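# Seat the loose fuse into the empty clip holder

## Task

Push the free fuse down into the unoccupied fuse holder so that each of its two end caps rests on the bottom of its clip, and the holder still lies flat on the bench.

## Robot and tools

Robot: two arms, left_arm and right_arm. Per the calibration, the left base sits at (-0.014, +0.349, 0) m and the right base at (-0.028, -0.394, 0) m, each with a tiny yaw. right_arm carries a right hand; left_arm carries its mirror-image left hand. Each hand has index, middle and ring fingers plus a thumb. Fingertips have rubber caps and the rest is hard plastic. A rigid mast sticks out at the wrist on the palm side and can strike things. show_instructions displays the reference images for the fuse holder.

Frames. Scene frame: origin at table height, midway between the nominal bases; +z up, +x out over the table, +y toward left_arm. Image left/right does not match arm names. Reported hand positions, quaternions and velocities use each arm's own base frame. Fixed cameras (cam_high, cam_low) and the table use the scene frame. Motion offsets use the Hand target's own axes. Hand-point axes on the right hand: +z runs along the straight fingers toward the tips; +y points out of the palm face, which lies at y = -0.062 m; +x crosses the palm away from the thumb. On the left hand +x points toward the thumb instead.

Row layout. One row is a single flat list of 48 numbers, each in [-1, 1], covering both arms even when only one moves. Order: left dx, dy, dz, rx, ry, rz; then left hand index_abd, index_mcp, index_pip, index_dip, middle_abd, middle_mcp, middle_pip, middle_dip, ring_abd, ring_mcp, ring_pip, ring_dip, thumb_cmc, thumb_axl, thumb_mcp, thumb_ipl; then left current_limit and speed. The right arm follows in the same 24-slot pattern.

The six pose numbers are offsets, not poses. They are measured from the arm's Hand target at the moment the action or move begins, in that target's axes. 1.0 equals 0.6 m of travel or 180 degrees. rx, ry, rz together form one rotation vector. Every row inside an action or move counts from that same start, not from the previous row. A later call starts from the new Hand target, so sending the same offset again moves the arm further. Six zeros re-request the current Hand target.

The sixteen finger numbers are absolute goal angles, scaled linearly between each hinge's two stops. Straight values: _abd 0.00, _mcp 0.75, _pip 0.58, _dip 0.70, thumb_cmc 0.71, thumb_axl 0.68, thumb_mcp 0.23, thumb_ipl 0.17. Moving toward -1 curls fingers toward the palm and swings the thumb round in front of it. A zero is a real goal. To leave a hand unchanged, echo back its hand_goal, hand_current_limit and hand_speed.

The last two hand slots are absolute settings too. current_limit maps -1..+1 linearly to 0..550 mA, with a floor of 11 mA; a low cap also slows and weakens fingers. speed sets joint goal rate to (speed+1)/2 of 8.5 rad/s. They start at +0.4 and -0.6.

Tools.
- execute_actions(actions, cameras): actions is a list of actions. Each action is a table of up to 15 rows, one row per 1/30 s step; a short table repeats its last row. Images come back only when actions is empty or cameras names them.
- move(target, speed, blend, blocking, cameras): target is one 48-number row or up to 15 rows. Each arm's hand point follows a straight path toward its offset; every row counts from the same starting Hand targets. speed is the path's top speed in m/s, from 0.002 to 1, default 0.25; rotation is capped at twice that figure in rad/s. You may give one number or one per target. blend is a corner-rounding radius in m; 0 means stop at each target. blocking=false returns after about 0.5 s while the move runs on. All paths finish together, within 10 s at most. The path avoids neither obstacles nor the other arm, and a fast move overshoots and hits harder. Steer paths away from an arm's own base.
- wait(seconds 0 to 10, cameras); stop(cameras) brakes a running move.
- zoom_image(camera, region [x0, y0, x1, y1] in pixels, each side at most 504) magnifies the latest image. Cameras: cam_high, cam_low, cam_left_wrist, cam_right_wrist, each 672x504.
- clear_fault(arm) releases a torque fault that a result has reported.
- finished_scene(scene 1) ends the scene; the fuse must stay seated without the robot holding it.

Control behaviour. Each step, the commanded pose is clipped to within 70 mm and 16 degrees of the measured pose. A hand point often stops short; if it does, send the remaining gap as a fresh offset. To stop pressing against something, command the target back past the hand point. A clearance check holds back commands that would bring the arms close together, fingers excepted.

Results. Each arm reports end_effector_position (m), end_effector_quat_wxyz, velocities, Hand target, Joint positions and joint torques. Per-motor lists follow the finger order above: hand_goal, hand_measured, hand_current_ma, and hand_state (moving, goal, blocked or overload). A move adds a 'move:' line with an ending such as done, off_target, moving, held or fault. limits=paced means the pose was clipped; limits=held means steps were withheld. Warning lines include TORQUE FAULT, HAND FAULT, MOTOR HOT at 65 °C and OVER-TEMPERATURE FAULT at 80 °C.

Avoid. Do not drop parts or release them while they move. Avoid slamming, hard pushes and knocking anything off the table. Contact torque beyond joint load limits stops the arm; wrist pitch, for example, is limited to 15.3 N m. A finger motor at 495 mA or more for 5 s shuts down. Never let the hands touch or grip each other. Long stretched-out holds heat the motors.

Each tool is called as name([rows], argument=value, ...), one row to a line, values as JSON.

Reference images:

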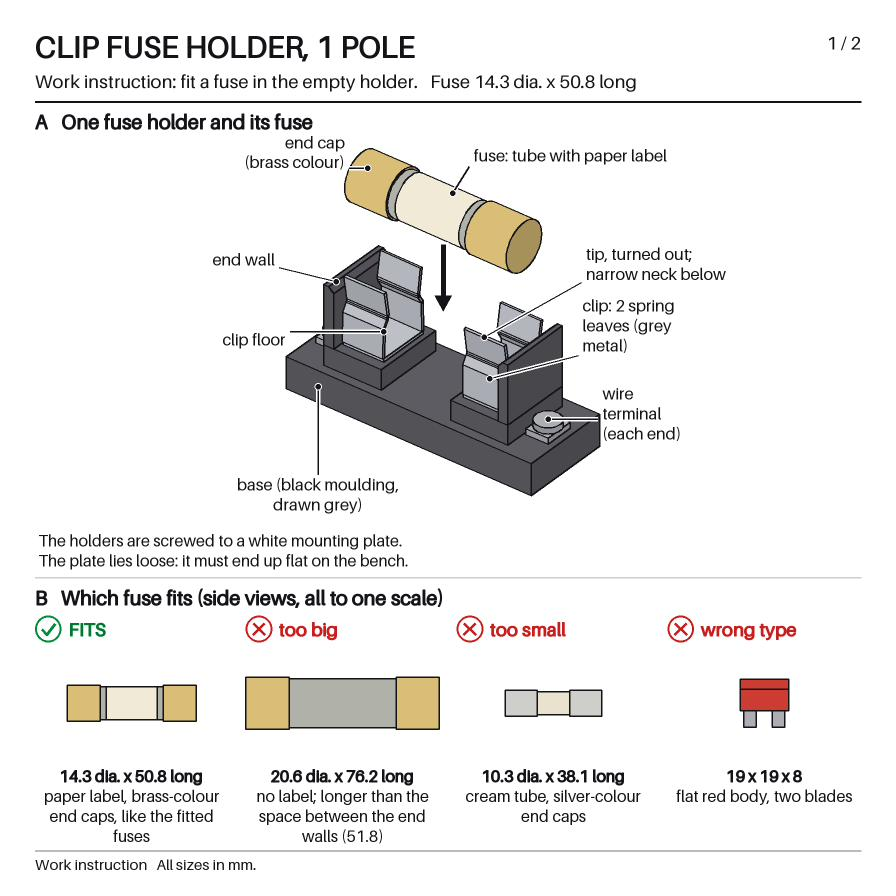

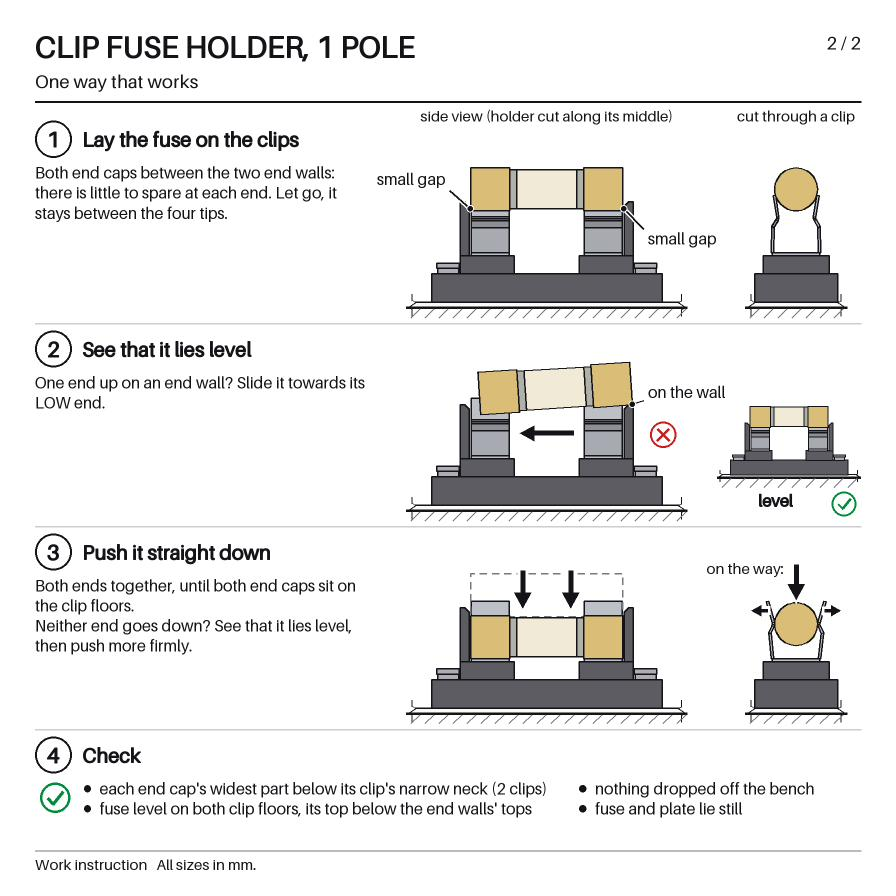

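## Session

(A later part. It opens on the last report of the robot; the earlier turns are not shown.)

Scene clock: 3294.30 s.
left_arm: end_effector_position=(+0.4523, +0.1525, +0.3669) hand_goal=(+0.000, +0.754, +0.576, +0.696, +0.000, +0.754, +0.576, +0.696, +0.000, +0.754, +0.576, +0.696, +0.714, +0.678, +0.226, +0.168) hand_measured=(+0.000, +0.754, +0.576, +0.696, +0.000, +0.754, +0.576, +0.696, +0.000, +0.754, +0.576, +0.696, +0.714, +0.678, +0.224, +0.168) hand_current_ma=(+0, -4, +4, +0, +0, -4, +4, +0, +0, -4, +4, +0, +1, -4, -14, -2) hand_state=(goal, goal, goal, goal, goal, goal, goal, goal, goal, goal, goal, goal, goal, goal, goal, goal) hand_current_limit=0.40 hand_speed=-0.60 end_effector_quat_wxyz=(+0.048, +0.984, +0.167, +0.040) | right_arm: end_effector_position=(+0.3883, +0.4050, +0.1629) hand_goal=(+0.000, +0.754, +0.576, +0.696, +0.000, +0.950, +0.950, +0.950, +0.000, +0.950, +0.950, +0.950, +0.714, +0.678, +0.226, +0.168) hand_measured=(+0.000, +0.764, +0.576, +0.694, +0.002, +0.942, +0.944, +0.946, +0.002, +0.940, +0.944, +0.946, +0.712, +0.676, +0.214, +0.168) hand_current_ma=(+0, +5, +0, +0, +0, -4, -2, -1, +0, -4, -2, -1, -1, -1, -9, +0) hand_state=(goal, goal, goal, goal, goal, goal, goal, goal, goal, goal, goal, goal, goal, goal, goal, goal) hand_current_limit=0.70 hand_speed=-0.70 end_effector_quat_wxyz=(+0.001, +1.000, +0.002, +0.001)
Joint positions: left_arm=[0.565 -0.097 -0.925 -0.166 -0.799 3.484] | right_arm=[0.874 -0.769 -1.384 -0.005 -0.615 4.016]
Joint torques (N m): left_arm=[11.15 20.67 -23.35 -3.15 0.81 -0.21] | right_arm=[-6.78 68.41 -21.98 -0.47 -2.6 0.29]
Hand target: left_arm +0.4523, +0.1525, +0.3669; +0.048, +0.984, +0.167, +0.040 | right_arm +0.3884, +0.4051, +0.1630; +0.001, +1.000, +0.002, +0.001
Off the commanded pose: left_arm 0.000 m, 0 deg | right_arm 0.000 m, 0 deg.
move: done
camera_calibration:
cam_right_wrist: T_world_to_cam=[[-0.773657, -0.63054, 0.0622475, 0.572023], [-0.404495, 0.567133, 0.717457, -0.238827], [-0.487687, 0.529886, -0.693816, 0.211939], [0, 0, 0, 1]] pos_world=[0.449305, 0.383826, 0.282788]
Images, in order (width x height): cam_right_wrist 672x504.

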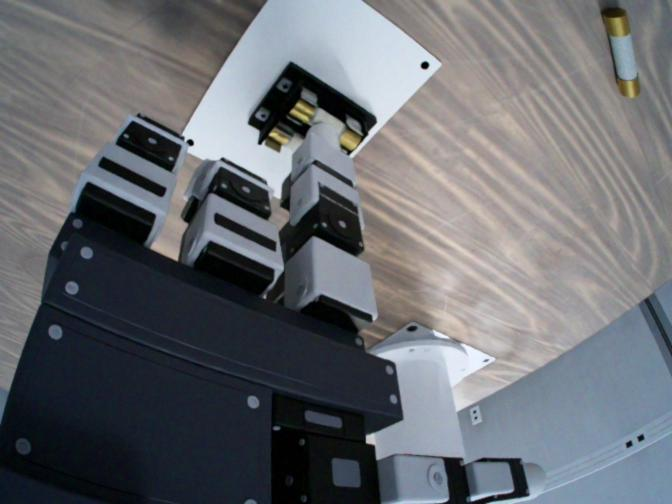

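move([
  [0,0,0,0,0,0,0,0.754,0.576,0.696,0,0.754,0.576,0.696,0,0.754,0.576,0.696,0.714,0.678,0.226,0.168,0.4,-0.6, 0,0,-0.0133,0,0,0, 0,0.754,0.576,0.696,0,0.95,0.95,0.95,0,0.95,0.95,0.95,0.714,0.678,0.226,0.168,0.7,-0.7],
  [0,0,0,0,0,0,0,0.754,0.576,0.696,0,0.754,0.576,0.696,0,0.754,0.576,0.696,0.714,0.678,0.226,0.168,0.4,-0.6, -0.0233,0,-0.0133,0,0,0, 0,0.754,0.576,0.696,0,0.95,0.95,0.95,0,0.95,0.95,0.95,0.714,0.678,0.226,0.168,0.7,-0.7],
  [0,0,0,0,0,0,0,0.754,0.576,0.696,0,0.754,0.576,0.696,0,0.754,0.576,0.696,0.714,0.678,0.226,0.168,0.4,-0.6, -0.0233,0,-0.003,0,0,0, 0,0.754,0.576,0.696,0,0.95,0.95,0.95,0,0.95,0.95,0.95,0.714,0.678,0.226,0.168,0.7,-0.7],
], speed=0.03, cameras=["cam_right_wrist","cam_low"])

zoom_image(camera="cam_right_wrist", region=[250, 60, 370, 180])

zoom_image(camera="cam_low", region=[368, 233, 408, 273])

Scene clock: 3335.17 s.
left_arm: end_effector_position=(+0.4523, +0.1525, +0.3669) hand_goal=(+0.000, +0.754, +0.576, +0.696, +0.000, +0.754, +0.576, +0.696, +0.000, +0.754, +0.576, +0.696, +0.714, +0.678, +0.226, +0.168) hand_measured=(+0.000, +0.754, +0.576, +0.696, +0.000, +0.754, +0.576, +0.696, +0.000, +0.754, +0.576, +0.696, +0.714, +0.678, +0.224, +0.168) hand_current_ma=(+0, -4, +4, +0, +0, -4, +4, +0, +0, -4, +4, +0, +1, -4, -14, -2) hand_state=(goal, goal, goal, goal, goal, goal, goal, goal, goal, goal, goal, goal, goal, goal, goal, goal) hand_current_limit=0.40 hand_speed=-0.60 end_effector_quat_wxyz=(+0.048, +0.984, +0.167, +0.040) | right_arm: end_effector_position=(+0.3744, +0.4051, +0.1649) hand_goal=(+0.000, +0.754, +0.576, +0.696, +0.000, +0.950, +0.950, +0.950, +0.000, +0.950, +0.950, +0.950, +0.714, +0.678, +0.226, +0.168) hand_measured=(+0.000, +0.756, +0.576, +0.694, +0.002, +0.942, +0.944, +0.946, +0.002, +0.940, +0.944, +0.946, +0.712, +0.676, +0.214, +0.168) hand_current_ma=(+0, +0, +0, +0, +0, -4, -2, -1, +0, -4, -2, -1, -1, -1, -9, +0) hand_state=(goal, goal, goal, goal, goal, goal, goal, goal, goal, goal, goal, goal, goal, goal, goal, goal) hand_current_limit=0.70 hand_speed=-0.70 end_effector_quat_wxyz=(+0.001, +1.000, +0.002, +0.001)
Joint positions: left_arm=[0.565 -0.097 -0.925 -0.166 -0.799 3.484] | right_arm=[0.891 -0.747 -1.351 -0.005 -0.604 4.033]
Joint torques (N m): left_arm=[10.18 19.16 -22.57 -3.34 0.87 -0.25] | right_arm=[11.22 40.5 -13.17 -2.96 2.28 1.34]
Hand target: left_arm +0.4523, +0.1525, +0.3669; +0.048, +0.984, +0.167, +0.040 | right_arm +0.3744, +0.4050, +0.1648; +0.001, +1.000, +0.002, +0.001
Off the commanded pose: left_arm 0.000 m, 0 deg | right_arm 0.000 m, 0 deg.
move: done
camera_calibration:
cam_right_wrist: T_world_to_cam=[[-0.773673, -0.630548, 0.0619609, 0.561165], [-0.404618, 0.566967, 0.717518, -0.245754], [-0.48756, 0.530054, -0.693778, 0.206299], [0, 0, 0, 1]] pos_world=[0.435305, 0.383826, 0.284688]
Images, in order (width x height): cam_low 672x504, cam_right_wrist 672x504.

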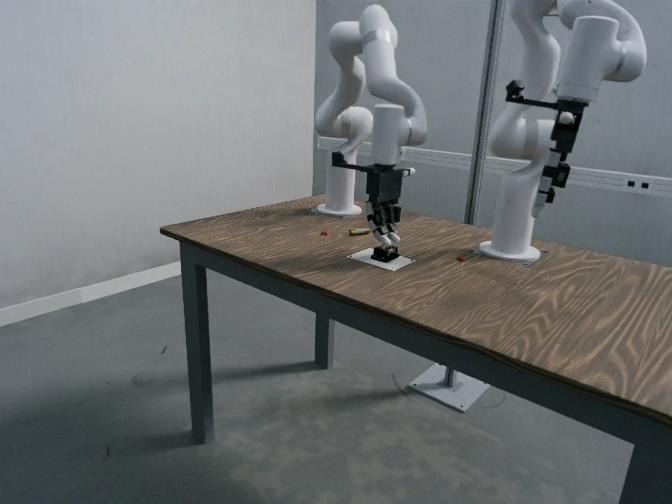

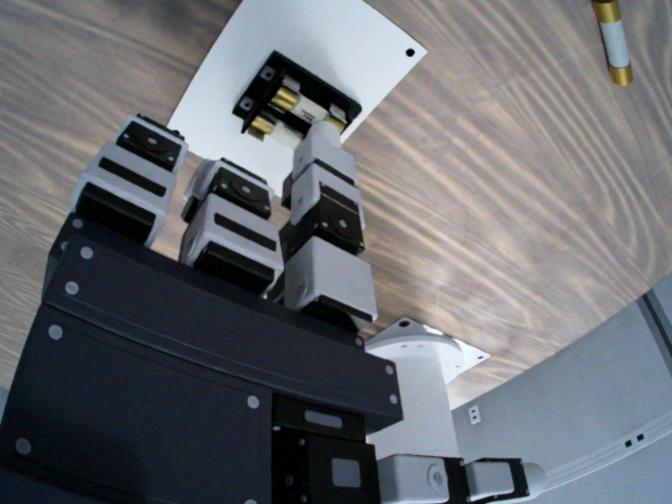

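Scaled by 4.200 from the camera's 672x504 image, which has a finer 960x720 frame.

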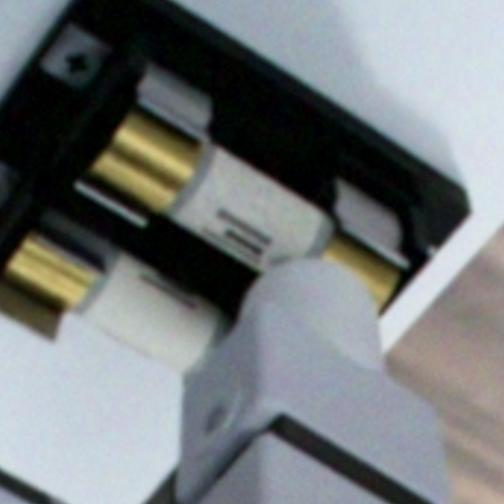

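Scaled by 12.600 from the camera's 672x504 image, which has a finer 960x720 frame.

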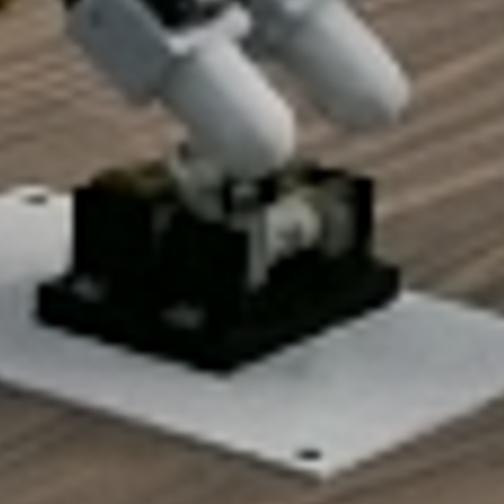

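move(target=[0,0,0,0,0,0,0,0.754,0.576,0.696,0,0.754,0.576,0.696,0,0.754,0.576,0.696,0.714,0.678,0.226,0.168,0.4,-0.6, 0,0,0.0025,0,0,0, 0,0.754,0.576,0.696,0,0.95,0.95,0.95,0,0.95,0.95,0.95,0.714,0.678,0.226,0.168,0.7,-0.7], speed=0.02)

move(target=[0,0,0,0,0,0,0,0.754,0.576,0.696,0,0.754,0.576,0.696,0,0.754,0.576,0.696,0.714,0.678,0.226,0.168,0.4,-0.6, 0,0,0.00167,0,0,0, 0,0.754,0.576,0.696,0,0.95,0.95,0.95,0,0.95,0.95,0.95,0.714,0.678,0.226,0.168,0.7,-0.7], speed=0.02, cameras=["cam_right_wrist"])

zoom_image(camera="cam_right_wrist", region=[250, 60, 370, 180])

Scene clock: 3349.70 s.
left_arm: end_effector_position=(+0.4523, +0.1525, +0.3669) hand_goal=(+0.000, +0.754, +0.576, +0.696, +0.000, +0.754, +0.576, +0.696, +0.000, +0.754, +0.576, +0.696, +0.714, +0.678, +0.226, +0.168) hand_measured=(+0.000, +0.754, +0.576, +0.696, +0.000, +0.754, +0.576, +0.696, +0.000, +0.754, +0.576, +0.696, +0.714, +0.678, +0.224, +0.168) hand_current_ma=(+0, -4, +4, +0, +0, -4, +4, +0, +0, -4, +4, +0, +1, -4, -14, -2) hand_state=(goal, goal, goal, goal, goal, goal, goal, goal, goal, goal, goal, goal, goal, goal, goal, goal) hand_current_limit=0.40 hand_speed=-0.60 end_effector_quat_wxyz=(+0.048, +0.984, +0.167, +0.040) | right_arm: end_effector_position=(+0.3744, +0.4051, +0.1633) hand_goal=(+0.000, +0.754, +0.576, +0.696, +0.000, +0.950, +0.950, +0.950, +0.000, +0.950, +0.950, +0.950, +0.714, +0.678, +0.226, +0.168) hand_measured=(+0.000, +0.756, +0.576, +0.694, +0.002, +0.942, +0.944, +0.946, +0.002, +0.940, +0.944, +0.946, +0.712, +0.676, +0.214, +0.168) hand_current_ma=(+0, +0, +0, +0, +0, -4, -2, -1, +0, -4, -2, -1, -1, -1, -9, +0) hand_state=(goal, goal, goal, goal, goal, goal, goal, goal, goal, goal, goal, goal, goal, goal, goal, goal) hand_current_limit=0.70 hand_speed=-0.70 end_effector_quat_wxyz=(+0.001, +1.000, +0.002, +0.001)
Joint positions: left_arm=[0.565 -0.097 -0.925 -0.166 -0.799 3.484] | right_arm=[0.891 -0.749 -1.351 -0.005 -0.601 4.033]
Joint torques (N m): left_arm=[9.55 21 -23.02 -3.32 0.81 -0.3] | right_arm=[7.18 40.39 -11.71 -2.69 2.44 1.44]
Hand target: left_arm +0.4523, +0.1525, +0.3669; +0.048, +0.984, +0.167, +0.040 | right_arm +0.3744, +0.4050, +0.1633; +0.001, +1.000, +0.002, +0.001
Off the commanded pose: left_arm 0.000 m, 0 deg | right_arm 0.000 m, 0 deg.
move: done

Scene clock: 3350.40 s.
left_arm: end_effector_position=(+0.4523, +0.1525, +0.3669) hand_goal=(+0.000, +0.754, +0.576, +0.696, +0.000, +0.754, +0.576, +0.696, +0.000, +0.754, +0.576, +0.696, +0.714, +0.678, +0.226, +0.168) hand_measured=(+0.000, +0.754, +0.576, +0.696, +0.000, +0.754, +0.576, +0.696, +0.000, +0.754, +0.576, +0.696, +0.714, +0.678, +0.224, +0.168) hand_current_ma=(+0, -4, +4, +0, +0, -4, +4, +0, +0, -4, +4, +0, +1, -4, -14, -2) hand_state=(goal, goal, goal, goal, goal, goal, goal, goal, goal, goal, goal, goal, goal, goal, goal, goal) hand_current_limit=0.40 hand_speed=-0.60 end_effector_quat_wxyz=(+0.048, +0.984, +0.167, +0.040) | right_arm: end_effector_position=(+0.3744, +0.4051, +0.1624) hand_goal=(+0.000, +0.754, +0.576, +0.696, +0.000, +0.950, +0.950, +0.950, +0.000, +0.950, +0.950, +0.950, +0.714, +0.678, +0.226, +0.168) hand_measured=(+0.000, +0.754, +0.576, +0.694, +0.002, +0.942, +0.944, +0.946, +0.002, +0.940, +0.944, +0.946, +0.712, +0.676, +0.214, +0.168) hand_current_ma=(+0, +0, +0, +0, +0, -4, -2, -1, +0, -4, -2, -1, -1, -1, -9, +0) hand_state=(goal, goal, goal, goal, goal, goal, goal, goal, goal, goal, goal, goal, goal, goal, goal, goal) hand_current_limit=0.70 hand_speed=-0.70 end_effector_quat_wxyz=(+0.001, +1.000, +0.002, +0.001)
Joint positions: left_arm=[0.565 -0.097 -0.925 -0.166 -0.799 3.484] | right_arm=[0.891 -0.751 -1.351 -0.005 -0.6 4.033]
Joint torques (N m): left_arm=[10.84 20.6 -22.72 -3.46 0.86 -0.28] | right_arm=[5.68 27.8 -8.16 -3.11 2.98 1.34]
Hand target: left_arm +0.4523, +0.1525, +0.3669; +0.048, +0.984, +0.167, +0.040 | right_arm +0.3744, +0.4050, +0.1623; +0.001, +1.000, +0.002, +0.001
Off the commanded pose: left_arm 0.000 m, 0 deg | right_arm 0.000 m, 0 deg.
move: done
camera_calibration:
cam_right_wrist: T_world_to_cam=[[-0.773611, -0.630625, 0.0619489, 0.561325], [-0.404706, 0.566949, 0.717483, -0.243904], [-0.487585, 0.529982, -0.693816, 0.204613], [0, 0, 0, 1]] pos_world=[0.435304, 0.383825, 0.282188]
Images, in order (width x height): cam_right_wrist 672x504.

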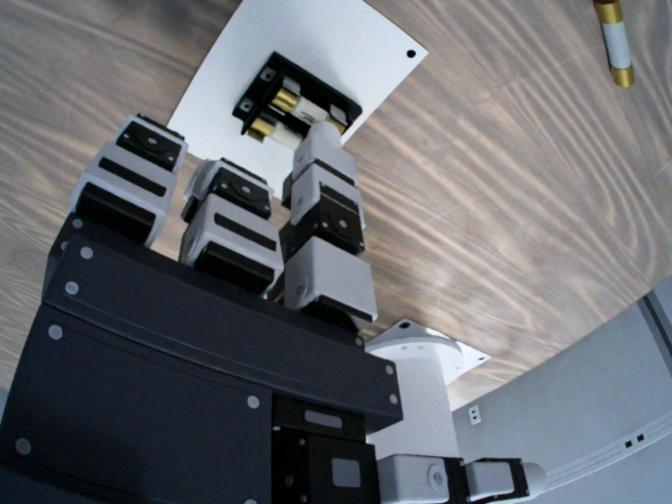

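Scaled by 4.200 from the camera's 672x504 image, which has a finer 960x720 frame.

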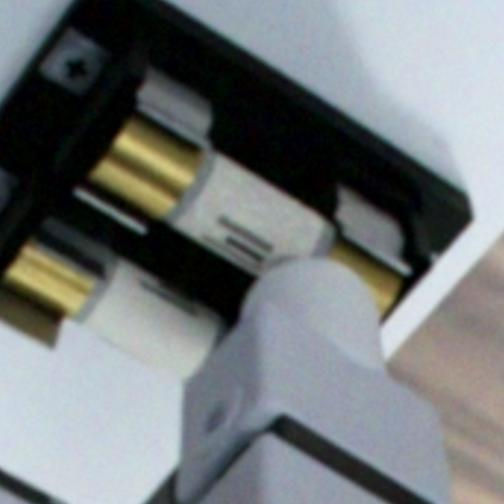

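move(target=[0,0,0,0,0,0,0,0.754,0.576,0.696,0,0.754,0.576,0.696,0,0.754,0.576,0.696,0.714,0.678,0.226,0.168,0.4,-0.6, 0,0,0.00167,0,0,0, 0,0.754,0.576,0.696,0,0.95,0.95,0.95,0,0.95,0.95,0.95,0.714,0.678,0.226,0.168,0.7,-0.7], speed=0.02)

move(target=[0,0,0,0,0,0,0,0.754,0.576,0.696,0,0.754,0.576,0.696,0,0.754,0.576,0.696,0.714,0.678,0.226,0.168,0.4,-0.6, 0,0,0.00167,0,0,0, 0,0.754,0.576,0.696,0,0.95,0.95,0.95,0,0.95,0.95,0.95,0.714,0.678,0.226,0.168,0.7,-0.7], speed=0.02, cameras=["cam_right_wrist"])

zoom_image(camera="cam_right_wrist", region=[250, 60, 370, 180])

Scene clock: 3364.00 s.
left_arm: end_effector_position=(+0.4523, +0.1525, +0.3669) hand_goal=(+0.000, +0.754, +0.576, +0.696, +0.000, +0.754, +0.576, +0.696, +0.000, +0.754, +0.576, +0.696, +0.714, +0.678, +0.226, +0.168) hand_measured=(+0.000, +0.754, +0.576, +0.696, +0.000, +0.754, +0.576, +0.696, +0.000, +0.754, +0.576, +0.696, +0.714, +0.678, +0.224, +0.168) hand_current_ma=(+0, -4, +4, +0, +0, -4, +4, +0, +0, -4, +4, +0, +1, -4, -14, -2) hand_state=(goal, goal, goal, goal, goal, goal, goal, goal, goal, goal, goal, goal, goal, goal, goal, goal) hand_current_limit=0.40 hand_speed=-0.60 end_effector_quat_wxyz=(+0.048, +0.984, +0.167, +0.040) | right_arm: end_effector_position=(+0.3744, +0.4051, +0.1615) hand_goal=(+0.000, +0.754, +0.576, +0.696, +0.000, +0.950, +0.950, +0.950, +0.000, +0.950, +0.950, +0.950, +0.714, +0.678, +0.226, +0.168) hand_measured=(+0.002, +0.754, +0.576, +0.692, +0.002, +0.942, +0.944, +0.946, +0.002, +0.940, +0.944, +0.946, +0.712, +0.676, +0.214, +0.168) hand_current_ma=(+0, +0, +0, -1, +0, -4, -2, -1, +0, -4, -2, -1, -1, -1, -9, +0) hand_state=(goal, goal, goal, goal, goal, goal, goal, goal, goal, goal, goal, goal, goal, goal, goal, goal) hand_current_limit=0.70 hand_speed=-0.70 end_effector_quat_wxyz=(+0.001, +1.000, +0.002, +0.001)
Joint positions: left_arm=[0.565 -0.097 -0.925 -0.166 -0.799 3.484] | right_arm=[0.891 -0.752 -1.351 -0.005 -0.598 4.033]
Joint torques (N m): left_arm=[10.59 20.89 -22.88 -3.24 0.87 -0.26] | right_arm=[-8.69 16.47 -3.47 -2.73 3.33 1.37]
Hand target: left_arm +0.4523, +0.1525, +0.3669; +0.048, +0.984, +0.167, +0.040 | right_arm +0.3744, +0.4050, +0.1613; +0.001, +1.000, +0.002, +0.001
Off the commanded pose: left_arm 0.000 m, 0 deg | right_arm 0.000 m, 0 deg.
move: done

Scene clock: 3364.70 s.
left_arm: end_effector_position=(+0.4523, +0.1525, +0.3669) hand_goal=(+0.000, +0.754, +0.576, +0.696, +0.000, +0.754, +0.576, +0.696, +0.000, +0.754, +0.576, +0.696, +0.714, +0.678, +0.226, +0.168) hand_measured=(+0.000, +0.754, +0.576, +0.696, +0.000, +0.754, +0.576, +0.696, +0.000, +0.754, +0.576, +0.696, +0.714, +0.678, +0.224, +0.168) hand_current_ma=(+0, -4, +4, +0, +0, -4, +4, +0, +0, -4, +4, +0, +1, -4, -14, -2) hand_state=(goal, goal, goal, goal, goal, goal, goal, goal, goal, goal, goal, goal, goal, goal, goal, goal) hand_current_limit=0.40 hand_speed=-0.60 end_effector_quat_wxyz=(+0.048, +0.984, +0.167, +0.040) | right_arm: end_effector_position=(+0.3745, +0.4052, +0.1609) hand_goal=(+0.000, +0.754, +0.576, +0.696, +0.000, +0.950, +0.950, +0.950, +0.000, +0.950, +0.950, +0.950, +0.714, +0.678, +0.226, +0.168) hand_measured=(+0.004, +0.754, +0.576, +0.688, +0.002, +0.942, +0.944, +0.946, +0.002, +0.940, +0.944, +0.946, +0.712, +0.676, +0.214, +0.168) hand_current_ma=(+1, +0, +0, -4, +0, -4, -2, -1, +0, -4, -2, -1, -1, -1, -9, +0) hand_state=(goal, goal, goal, goal, goal, goal, goal, goal, goal, goal, goal, goal, goal, goal, goal, goal) hand_current_limit=0.70 hand_speed=-0.70 end_effector_quat_wxyz=(+0.000, +1.000, +0.002, +0.002)
Joint positions: left_arm=[0.565 -0.097 -0.925 -0.166 -0.799 3.484] | right_arm=[0.891 -0.753 -1.351 -0.005 -0.597 4.033]
Joint torques (N m): left_arm=[10.99 20.94 -22.6 -3.44 0.83 -0.32] | right_arm=[-8.41 6.33 0.36 -3.2 3.57 1.16]
Hand target: left_arm +0.4523, +0.1525, +0.3669; +0.048, +0.984, +0.167, +0.040 | right_arm +0.3744, +0.4050, +0.1603; +0.001, +1.000, +0.002, +0.001
Off the commanded pose: left_arm 0.000 m, 0 deg | right_arm 0.001 m, 0 deg.
move: done
camera_calibration:
cam_right_wrist: T_world_to_cam=[[-0.773684, -0.630627, 0.0610188, 0.561844], [-0.405082, 0.566417, 0.717691, -0.242608], [-0.487157, 0.530548, -0.693683, 0.203199], [0, 0, 0, 1]] pos_world=[0.435404, 0.383925, 0.28079]
Images, in order (width x height): cam_right_wrist 672x504.

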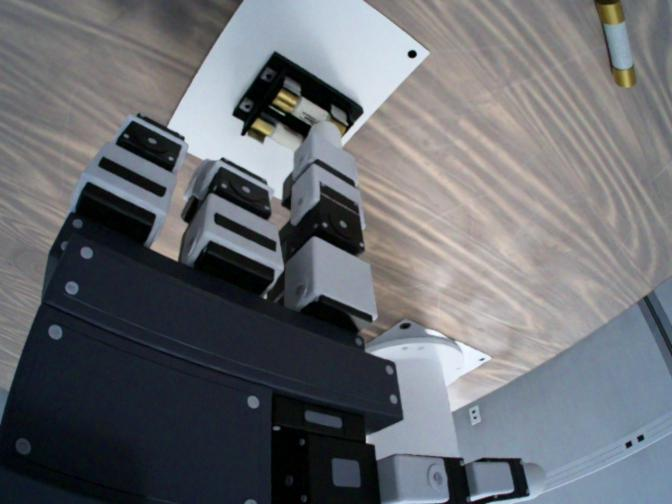

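Scaled by 4.200 from the camera's 672x504 image, which has a finer 960x720 frame.

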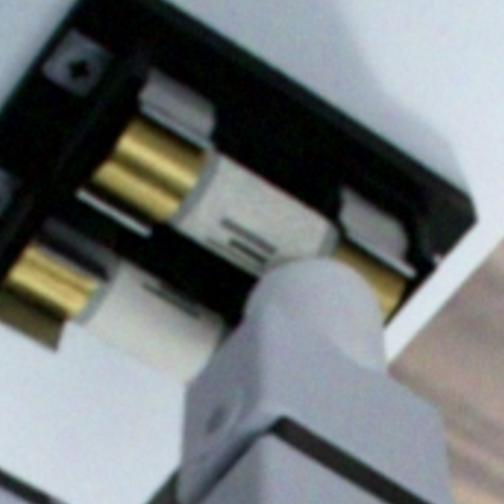

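move(target=[0,0,0,0,0,0,0,0.754,0.576,0.696,0,0.754,0.576,0.696,0,0.754,0.576,0.696,0.714,0.678,0.226,0.168,0.4,-0.6, 0,0,0.00133,0,0,0, 0,0.754,0.576,0.696,0,0.95,0.95,0.95,0,0.95,0.95,0.95,0.714,0.678,0.226,0.168,0.7,-0.7], speed=0.02, cameras=["cam_right_wrist","cam_low"])

zoom_image(camera="cam_right_wrist", region=[250, 60, 370, 180])

zoom_image(camera="cam_low", region=[368, 233, 408, 273])

Scene clock: 3379.37 s.
left_arm: end_effector_position=(+0.4523, +0.1525, +0.3669) hand_goal=(+0.000, +0.754, +0.576, +0.696, +0.000, +0.754, +0.576, +0.696, +0.000, +0.754, +0.576, +0.696, +0.714, +0.678, +0.226, +0.168) hand_measured=(+0.000, +0.754, +0.576, +0.696, +0.000, +0.754, +0.576, +0.696, +0.000, +0.754, +0.576, +0.696, +0.714, +0.678, +0.224, +0.168) hand_current_ma=(+0, -4, +4, +0, +0, -4, +4, +0, +0, -4, +4, +0, +1, -4, -14, -2) hand_state=(goal, goal, goal, goal, goal, goal, goal, goal, goal, goal, goal, goal, goal, goal, goal, goal) hand_current_limit=0.40 hand_speed=-0.60 end_effector_quat_wxyz=(+0.048, +0.984, +0.167, +0.040) | right_arm: end_effector_position=(+0.3745, +0.4052, +0.1602) hand_goal=(+0.000, +0.754, +0.576, +0.696, +0.000, +0.950, +0.950, +0.950, +0.000, +0.950, +0.950, +0.950, +0.714, +0.678, +0.226, +0.168) hand_measured=(+0.006, +0.756, +0.576, +0.686, +0.002, +0.942, +0.944, +0.946, +0.002, +0.940, +0.944, +0.946, +0.712, +0.676, +0.214, +0.168) hand_current_ma=(+1, +0, +0, -5, +0, -4, -2, -1, +0, -4, -2, -1, -1, -1, -9, +0) hand_state=(goal, goal, goal, goal, goal, goal, goal, goal, goal, goal, goal, goal, goal, goal, goal, goal) hand_current_limit=0.70 hand_speed=-0.70 end_effector_quat_wxyz=(+0.000, +1.000, +0.002, +0.002)
Joint positions: left_arm=[0.565 -0.097 -0.925 -0.166 -0.799 3.484] | right_arm=[0.891 -0.754 -1.351 -0.005 -0.595 4.033]
Joint torques (N m): left_arm=[10.9 19.25 -22.46 -3.53 0.83 -0.25] | right_arm=[-8.91 5.31 2.01 -2.97 3.76 1.29]
Hand target: left_arm +0.4523, +0.1525, +0.3669; +0.048, +0.984, +0.167, +0.040 | right_arm +0.3744, +0.4050, +0.1595; +0.001, +1.000, +0.002, +0.001
Off the commanded pose: left_arm 0.000 m, 0 deg | right_arm 0.001 m, 0 deg.
move: done
camera_calibration:
cam_right_wrist: T_world_to_cam=[[-0.773664, -0.630674, 0.0607752, 0.561964], [-0.405202, 0.56624, 0.717763, -0.242005], [-0.487088, 0.530682, -0.69363, 0.202617], [0, 0, 0, 1]] pos_world=[0.435403, 0.383924, 0.28009]
Images, in order (width x height): cam_low 672x504, cam_right_wrist 672x504.

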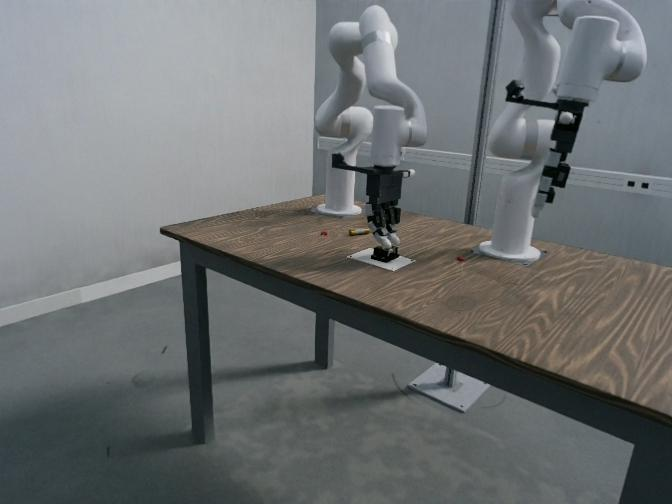

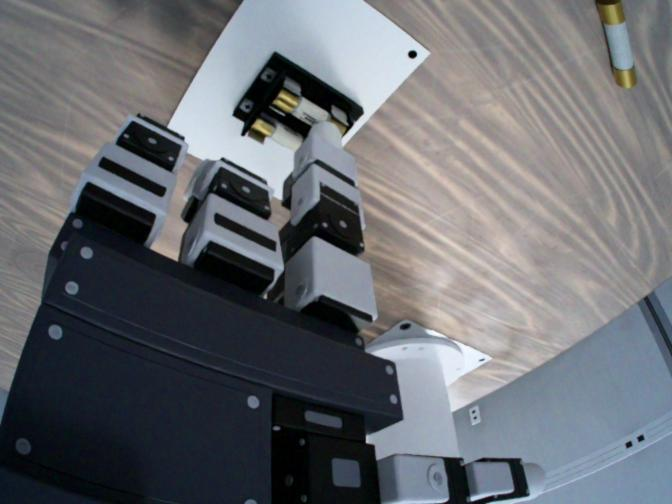

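Scaled by 4.200 from the camera's 672x504 image, which has a finer 960x720 frame.

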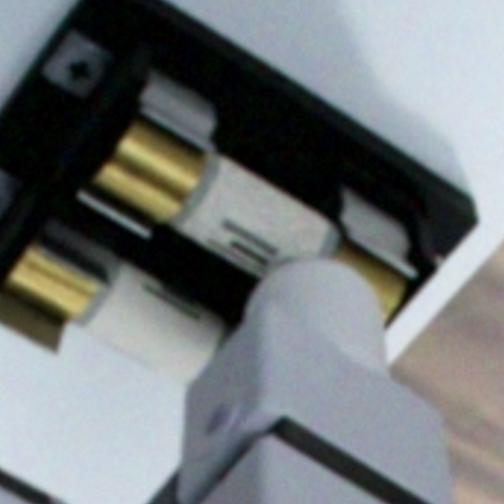

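Scaled by 12.600 from the camera's 672x504 image, which has a finer 960x720 frame.

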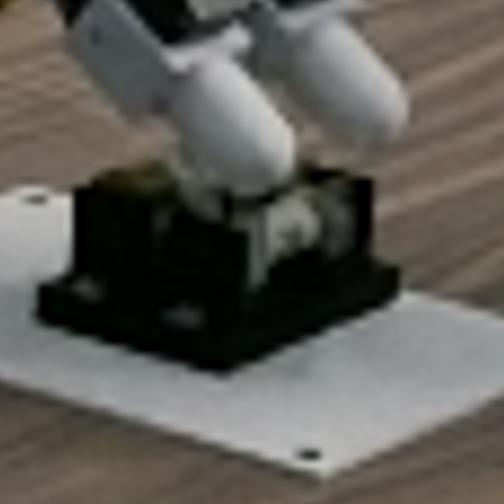

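move(target=[0,0,0,0,0,0,0,0.754,0.576,0.696,0,0.754,0.576,0.696,0,0.754,0.576,0.696,0.714,0.678,0.226,0.168,0.4,-0.6, 0,0,0.00133,0,0,0, 0,0.754,0.576,0.696,0,0.95,0.95,0.95,0,0.95,0.95,0.95,0.714,0.678,0.226,0.168,0.7,-0.7], speed=0.02)

Scene clock: 3387.97 s.
left_arm: end_effector_position=(+0.4523, +0.1525, +0.3669) hand_goal=(+0.000, +0.754, +0.576, +0.696, +0.000, +0.754, +0.576, +0.696, +0.000, +0.754, +0.576, +0.696, +0.714, +0.678, +0.226, +0.168) hand_measured=(+0.000, +0.754, +0.576, +0.696, +0.000, +0.754, +0.576, +0.696, +0.000, +0.754, +0.576, +0.696, +0.714, +0.678, +0.224, +0.168) hand_current_ma=(+0, -4, +4, +0, +0, -4, +4, +0, +0, -4, +4, +0, +1, -4, -14, -2) hand_state=(goal, goal, goal, goal, goal, goal, goal, goal, goal, goal, goal, goal, goal, goal, goal, goal) hand_current_limit=0.40 hand_speed=-0.60 end_effector_quat_wxyz=(+0.048, +0.984, +0.167, +0.040) | right_arm: end_effector_position=(+0.3746, +0.4053, +0.1595) hand_goal=(+0.000, +0.754, +0.576, +0.696, +0.000, +0.950, +0.950, +0.950, +0.000, +0.950, +0.950, +0.950, +0.714, +0.678, +0.226, +0.168) hand_measured=(+0.006, +0.756, +0.576, +0.684, +0.002, +0.942, +0.944, +0.946, +0.002, +0.940, +0.944, +0.946, +0.712, +0.676, +0.214, +0.168) hand_current_ma=(+2, +0, +0, -6, +0, -4, -2, -1, +0, -4, -2, -1, -1, -1, -9, +0) hand_state=(goal, goal, goal, goal, goal, goal, goal, goal, goal, goal, goal, goal, goal, goal, goal, goal) hand_current_limit=0.70 hand_speed=-0.70 end_effector_quat_wxyz=(+0.000, +1.000, +0.002, +0.002)
Joint positions: left_arm=[0.565 -0.097 -0.925 -0.166 -0.799 3.484] | right_arm=[0.891 -0.755 -1.351 -0.005 -0.594 4.033]
Joint torques (N m): left_arm=[10.38 20.74 -23.12 -3.4 0.9 -0.31] | right_arm=[-8.29 4.5 4 -3.56 3.7 1.23]
Hand target: left_arm +0.4523, +0.1525, +0.3669; +0.048, +0.984, +0.167, +0.040 | right_arm +0.3744, +0.4050, +0.1587; +0.001, +1.000, +0.002, +0.001
Off the commanded pose: left_arm 0.000 m, 0 deg | right_arm 0.001 m, 0 deg.
move: done

move([
  [0,0,0,0,0,0,0,0.754,0.576,0.696,0,0.754,0.576,0.696,0,0.754,0.576,0.696,0.714,0.678,0.226,0.168,0.4,-0.6, 0,0,-0.0155,0,0,0, 0,0.754,0.576,0.696,0,0.95,0.95,0.95,0,0.95,0.95,0.95,0.714,0.678,0.226,0.168,0.7,-0.7],
  [0,0,0,0,0,0,0,0.754,0.576,0.696,0,0.754,0.576,0.696,0,0.754,0.576,0.696,0.714,0.678,0.226,0.168,0.4,-0.6, 0.0467,0,-0.0155,0,0,0, 0,0.754,0.576,0.696,0,0.95,0.95,0.95,0,0.95,0.95,0.95,0.714,0.678,0.226,0.168,0.7,-0.7],
  [0,0,0,0,0,0,0,0.754,0.576,0.696,0,0.754,0.576,0.696,0,0.754,0.576,0.696,0.714,0.678,0.226,0.168,0.4,-0.6, 0.0467,0,-0.0092,0,0,0, 0,0.754,0.576,0.696,0,0.95,0.95,0.95,0,0.95,0.95,0.95,0.714,0.678,0.226,0.168,0.7,-0.7],
], speed=0.03, cameras=["cam_right_wrist","cam_low"])

zoom_image(camera="cam_right_wrist", region=[260, 60, 380, 180])

zoom_image(camera="cam_low", region=[368, 233, 408, 273])

Scene clock: 3407.93 s.
left_arm: end_effector_position=(+0.4523, +0.1525, +0.3669) hand_goal=(+0.000, +0.754, +0.576, +0.696, +0.000, +0.754, +0.576, +0.696, +0.000, +0.754, +0.576, +0.696, +0.714, +0.678, +0.226, +0.168) hand_measured=(+0.000, +0.754, +0.576, +0.696, +0.000, +0.754, +0.576, +0.696, +0.000, +0.754, +0.576, +0.696, +0.714, +0.678, +0.224, +0.168) hand_current_ma=(+0, -4, +4, +0, +0, -4, +4, +0, +0, -4, +4, +0, +1, -4, -14, -2) hand_state=(goal, goal, goal, goal, goal, goal, goal, goal, goal, goal, goal, goal, goal, goal, goal, goal) hand_current_limit=0.40 hand_speed=-0.60 end_effector_quat_wxyz=(+0.048, +0.984, +0.167, +0.040) | right_arm: end_effector_position=(+0.4024, +0.4052, +0.1644) hand_goal=(+0.000, +0.754, +0.576, +0.696, +0.000, +0.950, +0.950, +0.950, +0.000, +0.950, +0.950, +0.950, +0.714, +0.678, +0.226, +0.168) hand_measured=(+0.002, +0.756, +0.576, +0.694, +0.002, +0.942, +0.944, +0.946, +0.002, +0.940, +0.944, +0.946, +0.712, +0.676, +0.214, +0.168) hand_current_ma=(+0, +0, +0, -1, +0, -4, -2, -1, +0, -4, -2, -1, -1, -1, -9, +0) hand_state=(goal, goal, goal, goal, goal, goal, goal, goal, goal, goal, goal, goal, goal, goal, goal, goal) hand_current_limit=0.70 hand_speed=-0.70 end_effector_quat_wxyz=(+0.001, +1.000, +0.002, +0.001)
Joint positions: left_arm=[0.565 -0.097 -0.925 -0.166 -0.799 3.484] | right_arm=[0.858 -0.786 -1.418 -0.005 -0.631 3.999]
Joint torques (N m): left_arm=[11.48 19.58 -22.85 -3.33 0.84 -0.34] | right_arm=[-10.81 43.94 -13.46 3.97 2.42 -1.36]
Hand target: left_arm +0.4523, +0.1525, +0.3669; +0.048, +0.984, +0.167, +0.040 | right_arm +0.4024, +0.4052, +0.1643; +0.001, +1.000, +0.002, +0.001
Off the commanded pose: left_arm 0.000 m, 0 deg | right_arm 0.000 m, 0 deg.
move: done
camera_calibration:
cam_right_wrist: T_world_to_cam=[[-0.773643, -0.630581, 0.0620048, 0.583042], [-0.404645, 0.566998, 0.717479, -0.234198], [-0.487585, 0.529983, -0.693815, 0.219665], [0, 0, 0, 1]] pos_world=[0.463404, 0.384026, 0.284288]
Images, in order (width x height): cam_low 672x504, cam_right_wrist 672x504.

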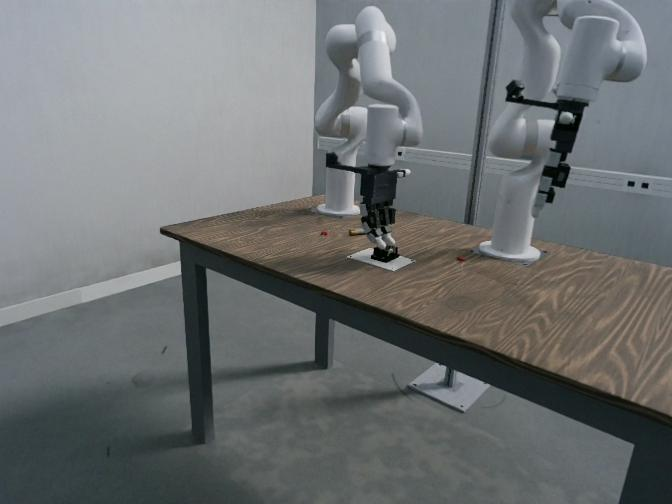

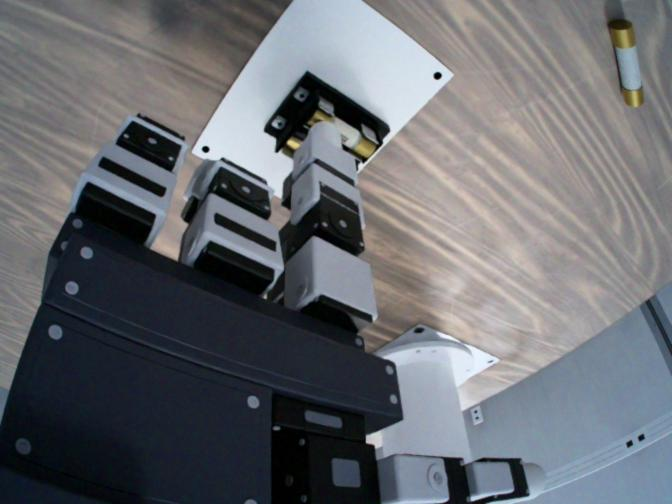

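Scaled by 4.200 from the camera's 672x504 image, which has a finer 960x720 frame.

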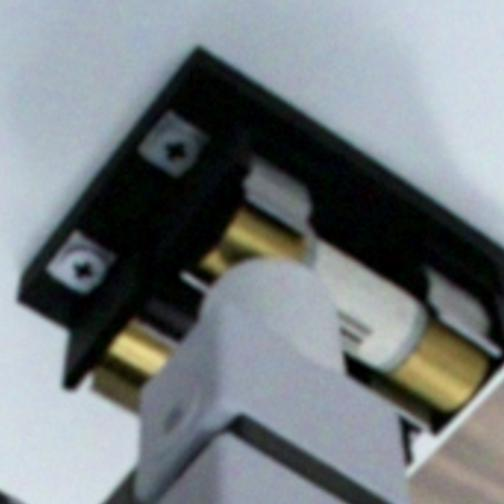

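Scaled by 12.600 from the camera's 672x504 image, which has a finer 960x720 frame.

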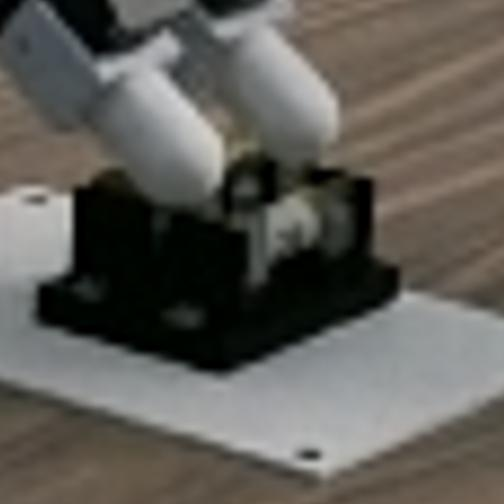

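Now press the +X end.

move(target=[0,0,0,0,0,0,0,0.754,0.576,0.696,0,0.754,0.576,0.696,0,0.754,0.576,0.696,0.714,0.678,0.226,0.168,0.4,-0.6, 0,0,0.0025,0,0,0, 0,0.754,0.576,0.696,0,0.95,0.95,0.95,0,0.95,0.95,0.95,0.714,0.678,0.226,0.168,0.7,-0.7], speed=0.02)

move(target=[0,0,0,0,0,0,0,0.754,0.576,0.696,0,0.754,0.576,0.696,0,0.754,0.576,0.696,0.714,0.678,0.226,0.168,0.4,-0.6, 0,0,0.00167,0,0,0, 0,0.754,0.576,0.696,0,0.95,0.95,0.95,0,0.95,0.95,0.95,0.714,0.678,0.226,0.168,0.7,-0.7], speed=0.02)

move(target=[0,0,0,0,0,0,0,0.754,0.576,0.696,0,0.754,0.576,0.696,0,0.754,0.576,0.696,0.714,0.678,0.226,0.168,0.4,-0.6, 0,0,0.00167,0,0,0, 0,0.754,0.576,0.696,0,0.95,0.95,0.95,0,0.95,0.95,0.95,0.714,0.678,0.226,0.168,0.7,-0.7], speed=0.02, cameras=["cam_right_wrist"])

zoom_image(camera="cam_right_wrist", region=[260, 60, 380, 180])

Scene clock: 3430.33 s.
left_arm: end_effector_position=(+0.4523, +0.1525, +0.3669) hand_goal=(+0.000, +0.754, +0.576, +0.696, +0.000, +0.754, +0.576, +0.696, +0.000, +0.754, +0.576, +0.696, +0.714, +0.678, +0.226, +0.168) hand_measured=(+0.000, +0.754, +0.576, +0.696, +0.000, +0.754, +0.576, +0.696, +0.000, +0.754, +0.576, +0.696, +0.714, +0.678, +0.224, +0.168) hand_current_ma=(+0, -4, +4, +0, +0, -4, +4, +0, +0, -4, +4, +0, +1, -4, -14, -2) hand_state=(goal, goal, goal, goal, goal, goal, goal, goal, goal, goal, goal, goal, goal, goal, goal, goal) hand_current_limit=0.40 hand_speed=-0.60 end_effector_quat_wxyz=(+0.048, +0.984, +0.167, +0.040) | right_arm: end_effector_position=(+0.4024, +0.4052, +0.1629) hand_goal=(+0.000, +0.754, +0.576, +0.696, +0.000, +0.950, +0.950, +0.950, +0.000, +0.950, +0.950, +0.950, +0.714, +0.678, +0.226, +0.168) hand_measured=(+0.002, +0.754, +0.576, +0.694, +0.002, +0.942, +0.944, +0.946, +0.002, +0.940, +0.944, +0.946, +0.712, +0.676, +0.214, +0.168) hand_current_ma=(+0, +0, +0, -1, +0, -4, -2, -1, +0, -4, -2, -1, -1, -1, -9, +0) hand_state=(goal, goal, goal, goal, goal, goal, goal, goal, goal, goal, goal, goal, goal, goal, goal, goal) hand_current_limit=0.70 hand_speed=-0.70 end_effector_quat_wxyz=(+0.001, +1.000, +0.002, +0.001)
Joint positions: left_arm=[0.565 -0.097 -0.925 -0.166 -0.799 3.484] | right_arm=[0.858 -0.788 -1.418 -0.005 -0.629 3.999]
Joint torques (N m): left_arm=[10.05 21.5 -22.74 -3.13 0.87 -0.45] | right_arm=[-12.95 34.71 -9.96 -2.91 2.84 0.73]
Hand target: left_arm +0.4523, +0.1525, +0.3669; +0.048, +0.984, +0.167, +0.040 | right_arm +0.4024, +0.4052, +0.1628; +0.001, +1.000, +0.002, +0.001
Off the commanded pose: left_arm 0.000 m, 0 deg | right_arm 0.000 m, 0 deg.
move: done

Scene clock: 3431.03 s.
left_arm: end_effector_position=(+0.4523, +0.1525, +0.3669) hand_goal=(+0.000, +0.754, +0.576, +0.696, +0.000, +0.754, +0.576, +0.696, +0.000, +0.754, +0.576, +0.696, +0.714, +0.678, +0.226, +0.168) hand_measured=(+0.000, +0.754, +0.576, +0.696, +0.000, +0.754, +0.576, +0.696, +0.000, +0.754, +0.576, +0.696, +0.714, +0.678, +0.224, +0.168) hand_current_ma=(+0, -4, +4, +0, +0, -4, +4, +0, +0, -4, +4, +0, +1, -4, -14, -2) hand_state=(goal, goal, goal, goal, goal, goal, goal, goal, goal, goal, goal, goal, goal, goal, goal, goal) hand_current_limit=0.40 hand_speed=-0.60 end_effector_quat_wxyz=(+0.048, +0.984, +0.167, +0.040) | right_arm: end_effector_position=(+0.4024, +0.4052, +0.1618) hand_goal=(+0.000, +0.754, +0.576, +0.696, +0.000, +0.950, +0.950, +0.950, +0.000, +0.950, +0.950, +0.950, +0.714, +0.678, +0.226, +0.168) hand_measured=(+0.004, +0.754, +0.576, +0.692, +0.002, +0.942, +0.944, +0.946, +0.002, +0.940, +0.944, +0.946, +0.712, +0.676, +0.214, +0.168) hand_current_ma=(+1, +0, +0, -1, +0, -4, -2, -1, +0, -4, -2, -1, -1, -1, -9, +0) hand_state=(goal, goal, goal, goal, goal, goal, goal, goal, goal, goal, goal, goal, goal, goal, goal, goal) hand_current_limit=0.70 hand_speed=-0.70 end_effector_quat_wxyz=(+0.001, +1.000, +0.002, +0.001)
Joint positions: left_arm=[0.565 -0.097 -0.925 -0.166 -0.799 3.484] | right_arm=[0.858 -0.79 -1.417 -0.005 -0.627 4]
Joint torques (N m): left_arm=[10.19 22.29 -22.84 -3.15 0.83 -0.42] | right_arm=[-12.07 21.69 -6.08 -2.71 3.19 1.03]
Hand target: left_arm +0.4523, +0.1525, +0.3669; +0.048, +0.984, +0.167, +0.040 | right_arm +0.4024, +0.4052, +0.1618; +0.001, +1.000, +0.002, +0.001
Off the commanded pose: left_arm 0.000 m, 0 deg | right_arm 0.000 m, 0 deg.
move: done

Scene clock: 3431.73 s.
left_arm: end_effector_position=(+0.4523, +0.1525, +0.3669) hand_goal=(+0.000, +0.754, +0.576, +0.696, +0.000, +0.754, +0.576, +0.696, +0.000, +0.754, +0.576, +0.696, +0.714, +0.678, +0.226, +0.168) hand_measured=(+0.000, +0.754, +0.576, +0.696, +0.000, +0.754, +0.576, +0.696, +0.000, +0.754, +0.576, +0.696, +0.714, +0.678, +0.224, +0.168) hand_current_ma=(+0, -4, +4, +0, +0, -4, +4, +0, +0, -4, +4, +0, +1, -4, -14, -2) hand_state=(goal, goal, goal, goal, goal, goal, goal, goal, goal, goal, goal, goal, goal, goal, goal, goal) hand_current_limit=0.40 hand_speed=-0.60 end_effector_quat_wxyz=(+0.048, +0.984, +0.167, +0.040) | right_arm: end_effector_position=(+0.4025, +0.4052, +0.1610) hand_goal=(+0.000, +0.754, +0.576, +0.696, +0.000, +0.950, +0.950, +0.950, +0.000, +0.950, +0.950, +0.950, +0.714, +0.678, +0.226, +0.168) hand_measured=(+0.002, +0.754, +0.576, +0.692, +0.002, +0.942, +0.944, +0.946, +0.002, +0.940, +0.944, +0.946, +0.712, +0.676, +0.214, +0.168) hand_current_ma=(+0, +0, +0, -1, +0, -4, -2, -1, +0, -4, -2, -1, -1, -1, -9, +0) hand_state=(goal, goal, goal, goal, goal, goal, goal, goal, goal, goal, goal, goal, goal, goal, goal, goal) hand_current_limit=0.70 hand_speed=-0.70 end_effector_quat_wxyz=(+0.001, +1.000, +0.002, +0.001)
Joint positions: left_arm=[0.565 -0.097 -0.925 -0.166 -0.799 3.484] | right_arm=[0.858 -0.791 -1.417 -0.005 -0.625 4]
Joint torques (N m): left_arm=[9.49 21.78 -22.72 -3.19 0.84 -0.54] | right_arm=[-12.8 17.82 -1.15 -2.27 3.41 1.03]
Hand target: left_arm +0.4523, +0.1525, +0.3669; +0.048, +0.984, +0.167, +0.040 | right_arm +0.4024, +0.4052, +0.1608; +0.001, +1.000, +0.002, +0.001
Off the commanded pose: left_arm 0.000 m, 0 deg | right_arm 0.000 m, 0 deg.
move: done
camera_calibration:
cam_right_wrist: T_world_to_cam=[[-0.773663, -0.630595, 0.0616043, 0.583379], [-0.404853, 0.566801, 0.717517, -0.231598], [-0.48738, 0.530176, -0.693811, 0.217136], [0, 0, 0, 1]] pos_world=[0.463404, 0.384025, 0.280888]
Images, in order (width x height): cam_right_wrist 672x504.

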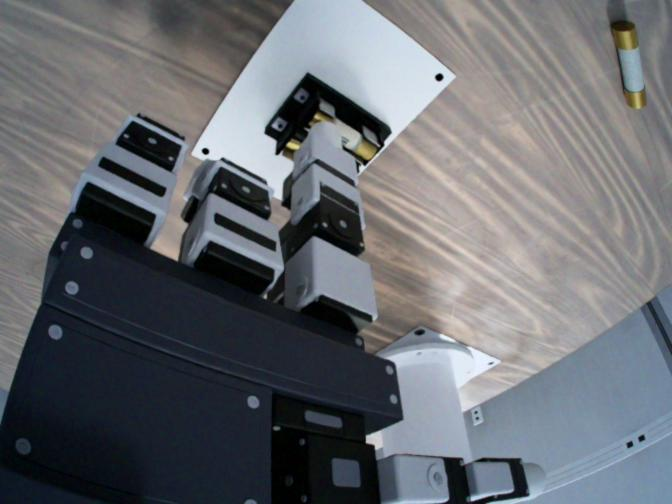

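Scaled by 4.200 from the camera's 672x504 image, which has a finer 960x720 frame.

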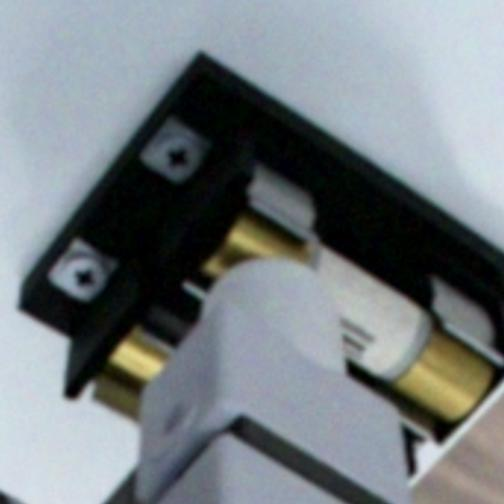

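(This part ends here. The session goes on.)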